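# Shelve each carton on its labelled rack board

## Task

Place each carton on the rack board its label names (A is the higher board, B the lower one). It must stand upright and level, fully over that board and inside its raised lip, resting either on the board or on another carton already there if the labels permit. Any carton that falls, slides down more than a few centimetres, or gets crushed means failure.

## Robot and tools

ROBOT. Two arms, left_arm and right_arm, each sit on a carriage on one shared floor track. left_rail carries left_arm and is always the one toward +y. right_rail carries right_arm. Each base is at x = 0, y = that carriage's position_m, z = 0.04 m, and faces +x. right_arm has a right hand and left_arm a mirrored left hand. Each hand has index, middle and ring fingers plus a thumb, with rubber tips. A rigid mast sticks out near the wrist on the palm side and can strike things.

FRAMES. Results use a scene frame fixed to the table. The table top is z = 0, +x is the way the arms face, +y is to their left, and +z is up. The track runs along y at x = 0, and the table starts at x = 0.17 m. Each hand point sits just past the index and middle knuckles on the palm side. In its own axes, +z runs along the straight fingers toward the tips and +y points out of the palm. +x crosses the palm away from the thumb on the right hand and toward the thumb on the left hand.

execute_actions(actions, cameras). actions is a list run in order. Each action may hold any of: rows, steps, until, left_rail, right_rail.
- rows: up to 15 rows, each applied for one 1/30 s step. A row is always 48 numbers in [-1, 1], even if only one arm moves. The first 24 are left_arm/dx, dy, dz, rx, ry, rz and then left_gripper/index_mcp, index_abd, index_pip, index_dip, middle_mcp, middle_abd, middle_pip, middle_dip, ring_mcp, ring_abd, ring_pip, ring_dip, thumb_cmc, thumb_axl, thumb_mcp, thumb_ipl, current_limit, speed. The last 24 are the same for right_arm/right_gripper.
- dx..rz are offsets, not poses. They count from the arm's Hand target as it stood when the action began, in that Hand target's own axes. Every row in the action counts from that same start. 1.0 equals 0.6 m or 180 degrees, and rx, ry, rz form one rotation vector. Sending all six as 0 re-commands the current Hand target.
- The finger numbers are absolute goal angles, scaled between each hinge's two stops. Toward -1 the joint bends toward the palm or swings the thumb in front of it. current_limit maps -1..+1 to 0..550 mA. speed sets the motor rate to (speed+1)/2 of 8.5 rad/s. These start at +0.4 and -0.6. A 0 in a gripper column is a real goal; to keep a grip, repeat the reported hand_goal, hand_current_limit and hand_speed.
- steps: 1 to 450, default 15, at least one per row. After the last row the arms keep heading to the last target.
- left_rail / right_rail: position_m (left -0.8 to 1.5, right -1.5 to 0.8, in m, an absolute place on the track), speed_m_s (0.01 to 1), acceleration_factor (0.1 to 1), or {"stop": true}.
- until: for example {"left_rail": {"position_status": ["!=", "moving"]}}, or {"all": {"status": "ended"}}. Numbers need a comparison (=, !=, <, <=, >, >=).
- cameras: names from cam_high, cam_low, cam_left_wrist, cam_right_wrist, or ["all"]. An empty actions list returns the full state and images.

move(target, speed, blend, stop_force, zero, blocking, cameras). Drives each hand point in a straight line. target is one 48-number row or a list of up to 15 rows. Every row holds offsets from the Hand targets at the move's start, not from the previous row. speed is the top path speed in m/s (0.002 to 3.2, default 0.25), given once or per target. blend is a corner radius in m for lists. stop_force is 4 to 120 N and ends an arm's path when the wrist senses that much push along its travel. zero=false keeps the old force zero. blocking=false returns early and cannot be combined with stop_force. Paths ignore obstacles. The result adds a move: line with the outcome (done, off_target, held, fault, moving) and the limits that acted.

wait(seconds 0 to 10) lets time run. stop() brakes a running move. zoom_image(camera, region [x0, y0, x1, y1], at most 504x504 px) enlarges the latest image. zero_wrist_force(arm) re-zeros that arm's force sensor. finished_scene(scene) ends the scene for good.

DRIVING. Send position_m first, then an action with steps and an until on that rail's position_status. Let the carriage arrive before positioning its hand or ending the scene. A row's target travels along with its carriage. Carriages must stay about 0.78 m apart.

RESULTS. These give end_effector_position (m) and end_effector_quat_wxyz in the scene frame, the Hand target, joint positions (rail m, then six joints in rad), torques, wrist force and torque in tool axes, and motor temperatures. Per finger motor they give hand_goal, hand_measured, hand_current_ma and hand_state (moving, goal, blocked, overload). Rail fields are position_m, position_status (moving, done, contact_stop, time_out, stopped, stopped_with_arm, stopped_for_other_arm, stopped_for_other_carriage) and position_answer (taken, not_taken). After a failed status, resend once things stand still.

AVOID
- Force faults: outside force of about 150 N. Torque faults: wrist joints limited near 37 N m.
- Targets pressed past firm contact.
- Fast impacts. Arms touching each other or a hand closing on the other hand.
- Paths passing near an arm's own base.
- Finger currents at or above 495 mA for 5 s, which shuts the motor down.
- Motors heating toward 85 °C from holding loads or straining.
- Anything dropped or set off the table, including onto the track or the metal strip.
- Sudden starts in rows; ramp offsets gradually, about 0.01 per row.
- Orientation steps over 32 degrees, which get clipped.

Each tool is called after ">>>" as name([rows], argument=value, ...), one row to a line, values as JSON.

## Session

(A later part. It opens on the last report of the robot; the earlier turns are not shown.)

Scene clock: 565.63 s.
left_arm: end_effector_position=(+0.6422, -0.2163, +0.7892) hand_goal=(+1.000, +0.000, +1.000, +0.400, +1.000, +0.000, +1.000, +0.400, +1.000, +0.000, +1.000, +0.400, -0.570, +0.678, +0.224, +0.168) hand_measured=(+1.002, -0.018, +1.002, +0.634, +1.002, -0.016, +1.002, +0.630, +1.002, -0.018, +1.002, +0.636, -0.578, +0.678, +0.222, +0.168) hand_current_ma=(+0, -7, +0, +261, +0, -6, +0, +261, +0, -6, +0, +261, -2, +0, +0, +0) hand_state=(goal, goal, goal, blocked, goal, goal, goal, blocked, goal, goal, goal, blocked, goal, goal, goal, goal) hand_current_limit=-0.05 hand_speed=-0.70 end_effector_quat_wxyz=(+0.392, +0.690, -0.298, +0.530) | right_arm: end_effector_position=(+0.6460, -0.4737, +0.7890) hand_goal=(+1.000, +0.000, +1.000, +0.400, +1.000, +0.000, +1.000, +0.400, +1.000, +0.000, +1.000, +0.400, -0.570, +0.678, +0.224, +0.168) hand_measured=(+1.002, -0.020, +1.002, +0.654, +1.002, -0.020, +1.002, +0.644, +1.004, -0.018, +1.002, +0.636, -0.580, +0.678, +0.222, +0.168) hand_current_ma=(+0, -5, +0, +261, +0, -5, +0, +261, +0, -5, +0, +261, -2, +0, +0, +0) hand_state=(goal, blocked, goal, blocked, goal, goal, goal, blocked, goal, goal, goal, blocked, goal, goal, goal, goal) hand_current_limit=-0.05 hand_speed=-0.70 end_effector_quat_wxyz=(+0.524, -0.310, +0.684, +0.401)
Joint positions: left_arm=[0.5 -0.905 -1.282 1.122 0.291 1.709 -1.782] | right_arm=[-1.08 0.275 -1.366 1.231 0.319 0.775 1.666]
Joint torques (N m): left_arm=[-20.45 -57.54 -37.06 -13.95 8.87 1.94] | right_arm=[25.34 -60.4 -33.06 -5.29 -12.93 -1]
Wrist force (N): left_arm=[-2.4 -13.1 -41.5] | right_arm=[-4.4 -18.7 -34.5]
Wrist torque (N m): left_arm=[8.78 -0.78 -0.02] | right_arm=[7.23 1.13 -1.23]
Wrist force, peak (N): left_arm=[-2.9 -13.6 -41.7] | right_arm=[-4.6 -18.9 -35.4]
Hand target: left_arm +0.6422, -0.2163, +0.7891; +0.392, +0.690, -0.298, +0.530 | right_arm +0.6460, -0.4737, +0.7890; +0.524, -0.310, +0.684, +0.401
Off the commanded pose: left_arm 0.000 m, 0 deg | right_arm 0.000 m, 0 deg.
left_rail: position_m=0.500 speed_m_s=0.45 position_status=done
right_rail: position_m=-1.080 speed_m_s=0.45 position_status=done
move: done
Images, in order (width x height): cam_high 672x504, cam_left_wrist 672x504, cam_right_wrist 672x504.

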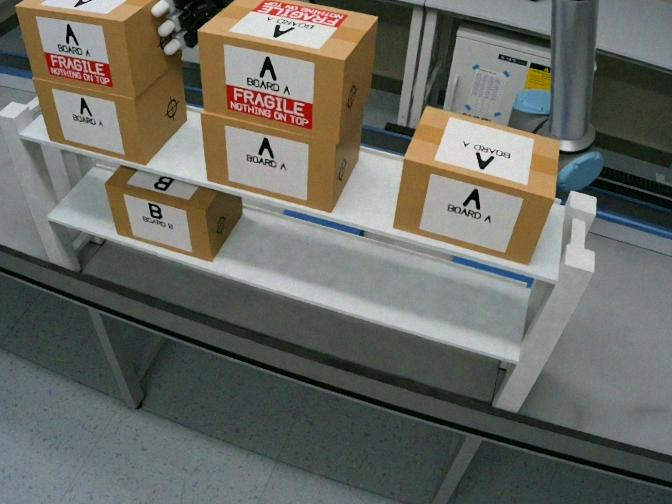

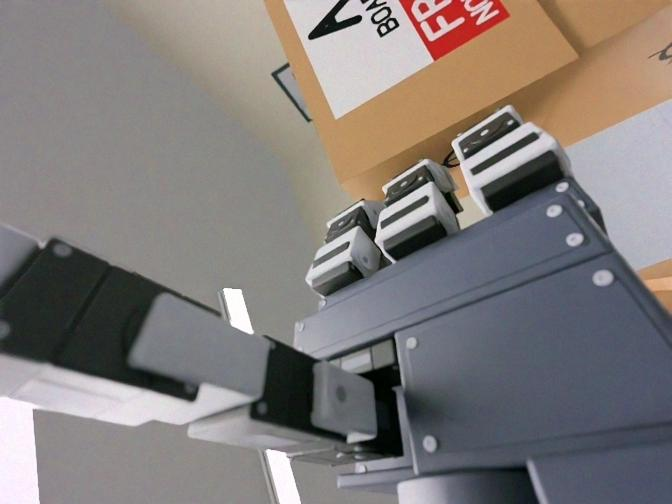

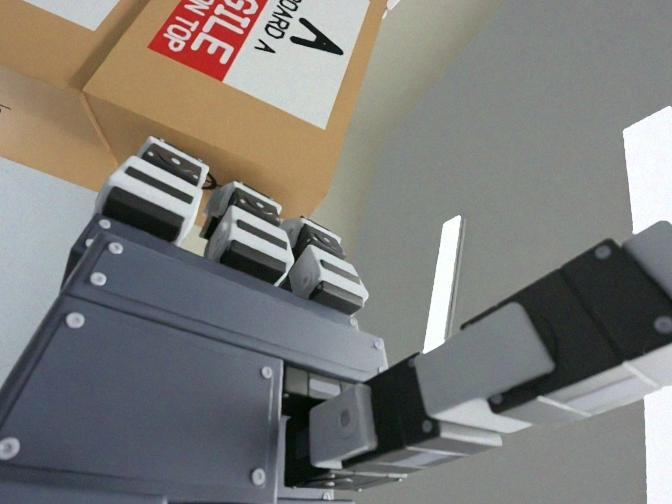

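>>> move([
  [0,0,0,0,0,0,1,0,1,0.9,1,0,1,0.9,1,0,1,0.9,-0.571,0.678,0.2247,0.1676,-0.05,-0.7,0,0,0,0,0,0,1,0,1,0.9,1,0,1,0.9,1,0,1,0.9,-0.571,0.678,0.2247,0.1676,-0.05,-0.7],
  [0,-0.01167,-0.02021,0,0,0,1,0,1,0.9,1,0,1,0.9,1,0,1,0.9,-0.571,0.678,0.2247,0.1676,-0.05,-0.7,0,-0.01167,-0.02021,0,0,0,1,0,1,0.9,1,0,1,0.9,1,0,1,0.9,-0.571,0.678,0.2247,0.1676,-0.05,-0.7],
  [-0.06901,0.2114,-0.14901,0,0,0,1,0,1,0.9,1,0,1,0.9,1,0,1,0.9,-0.571,0.678,0.2247,0.1676,-0.05,-0.7,0.06901,0.2114,-0.14901,0,0,0,1,0,1,0.9,1,0,1,0.9,1,0,1,0.9,-0.571,0.678,0.2247,0.1676,-0.05,-0.7],
], speed=[0.01, 0.02, 0.08], cameras=["cam_high", "cam_low", "cam_left_wrist", "cam_right_wrist"])

>>> zoom_image(camera="cam_high", region=[10, 0, 210, 175])

>>> zoom_image(camera="cam_right_wrist", region=[60, 0, 400, 250])

>>> zoom_image(camera="cam_left_wrist", region=[300, 0, 640, 250])

Scene clock: 571.40 s.
left_arm: end_effector_position=(+0.4820, -0.2052, +0.7893) hand_goal=(+1.000, +0.000, +1.000, +0.900, +1.000, +0.000, +1.000, +0.900, +1.000, +0.000, +1.000, +0.900, -0.570, +0.678, +0.224, +0.168) hand_measured=(+1.000, -0.012, +1.000, +0.898, +1.000, -0.012, +1.000, +0.898, +1.000, -0.010, +1.000, +0.896, -0.578, +0.678, +0.222, +0.168) hand_current_ma=(+0, -4, +0, +0, +0, -3, +0, +0, +0, -3, +0, +0, -2, +0, +0, +0) hand_state=(goal, goal, goal, goal, goal, goal, goal, goal, goal, goal, goal, goal, goal, goal, goal, goal) hand_current_limit=-0.05 hand_speed=-0.70 end_effector_quat_wxyz=(+0.392, +0.690, -0.298, +0.530) | right_arm: end_effector_position=(+0.4864, -0.4905, +0.7889) hand_goal=(+1.000, +0.000, +1.000, +0.900, +1.000, +0.000, +1.000, +0.900, +1.000, +0.000, +1.000, +0.900, -0.570, +0.678, +0.224, +0.168) hand_measured=(+1.000, -0.012, +1.000, +0.896, +1.000, -0.012, +1.000, +0.898, +1.000, -0.010, +1.000, +0.898, -0.580, +0.678, +0.222, +0.168) hand_current_ma=(+0, -2, +0, +0, +0, -2, +0, +0, +0, -1, +0, +0, -2, +0, +0, +0) hand_state=(goal, goal, goal, goal, goal, goal, goal, goal, goal, goal, goal, goal, goal, goal, goal, goal) hand_current_limit=-0.05 hand_speed=-0.70 end_effector_quat_wxyz=(+0.524, -0.310, +0.684, +0.401)
Joint positions: left_arm=[0.5 -1.101 -1.504 1.386 0.247 1.514 -1.807] | right_arm=[-1.08 0.328 -1.614 1.5 0.288 0.827 1.68]
Joint torques (N m): left_arm=[-20.36 -61.04 -34.06 -5.92 -1.76 -2.81] | right_arm=[12.51 -50.22 -33.27 -2.91 2.74 4.09]
Wrist force (N): left_arm=[-2.5 8.3 -0.5] | right_arm=[-4.9 2.2 4.7]
Wrist torque (N m): left_arm=[1.26 0.24 -0.41] | right_arm=[-0.23 0.26 -0.63]
Wrist force, peak (N): left_arm=[-2.6 -13.4 -41.7] | right_arm=[-4.6 -18.9 -35.4]
Hand target: left_arm +0.4820, -0.2052, +0.7893; +0.392, +0.690, -0.298, +0.530 | right_arm +0.4863, -0.4905, +0.7889; +0.524, -0.310, +0.684, +0.401
Off the commanded pose: left_arm 0.000 m, 0 deg | right_arm 0.000 m, 0 deg.
left_rail: position_m=0.500 speed_m_s=0.45 position_status=done
right_rail: position_m=-1.080 speed_m_s=0.45 position_status=done
move: done

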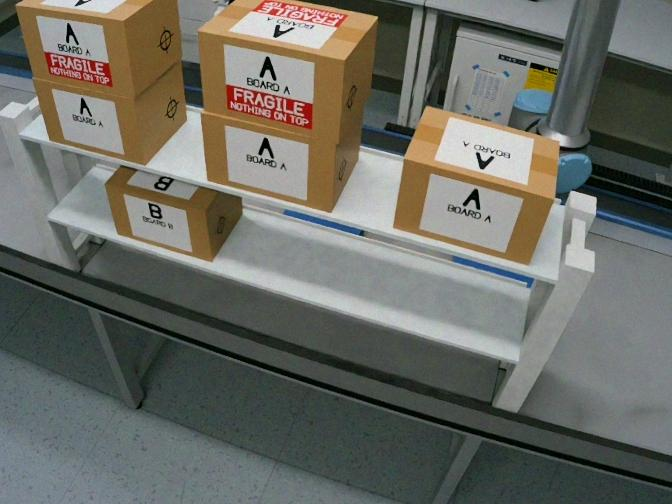

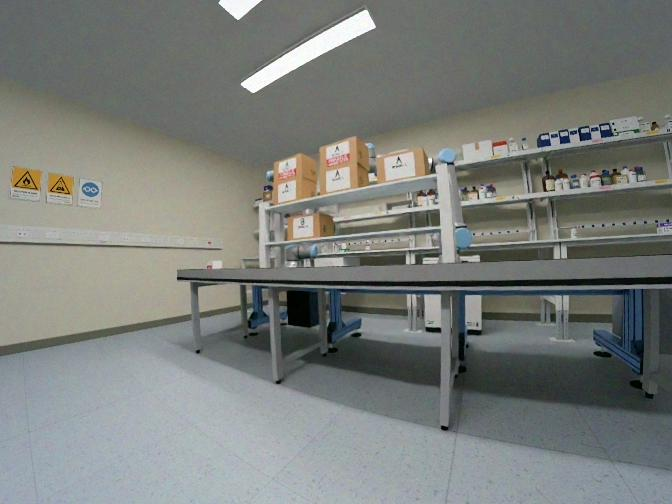

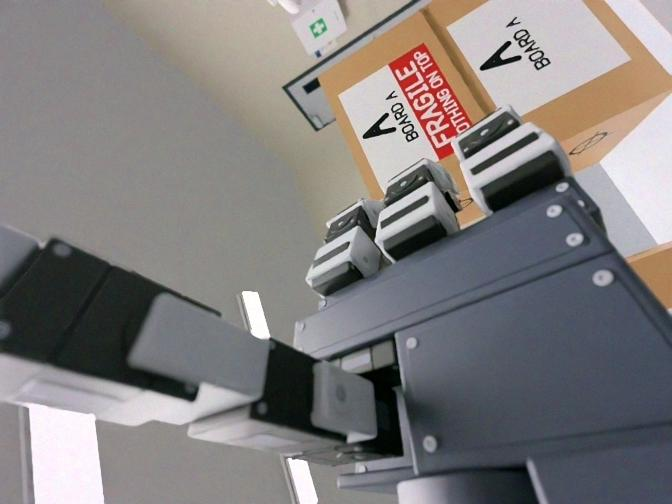

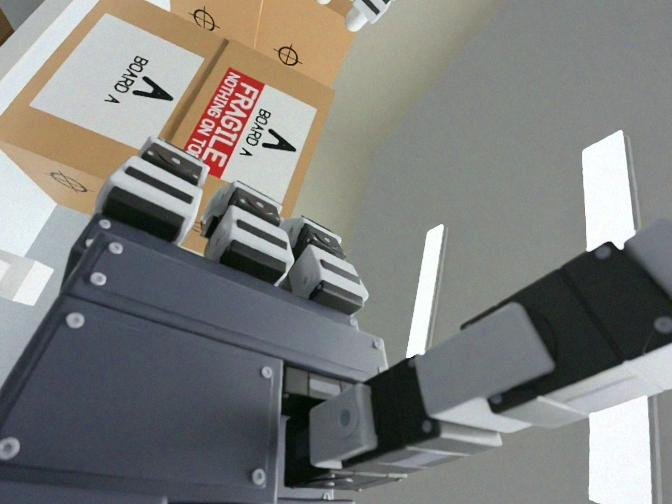

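Scaled by 2.520 from the camera's 672x504 image, which has a finer 960x720 frame.

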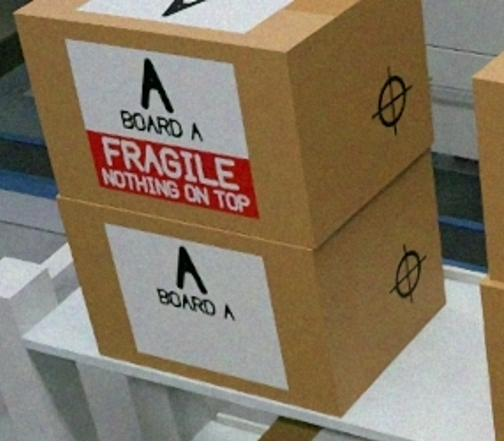

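Scaled by 1.482 from the camera's 672x504 image, which has a finer 960x720 frame.

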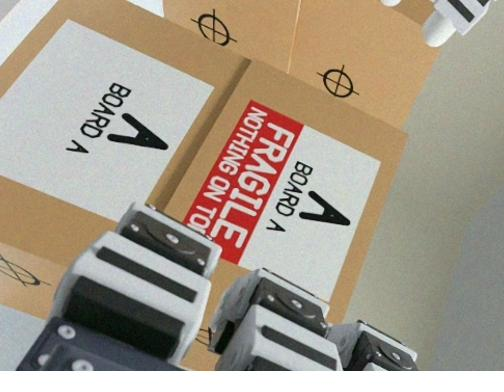

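Scaled by 1.482 from the camera's 672x504 image, which has a finer 960x720 frame.

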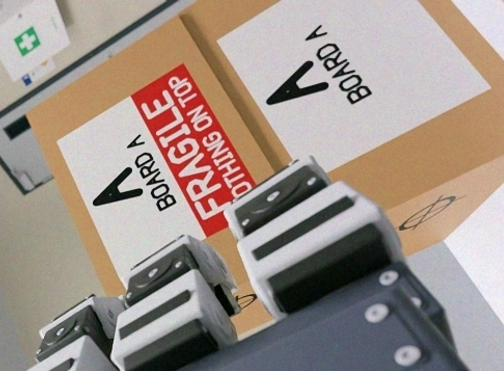

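>>> finished_scene(scene=2)

The scene is finished: the task was done.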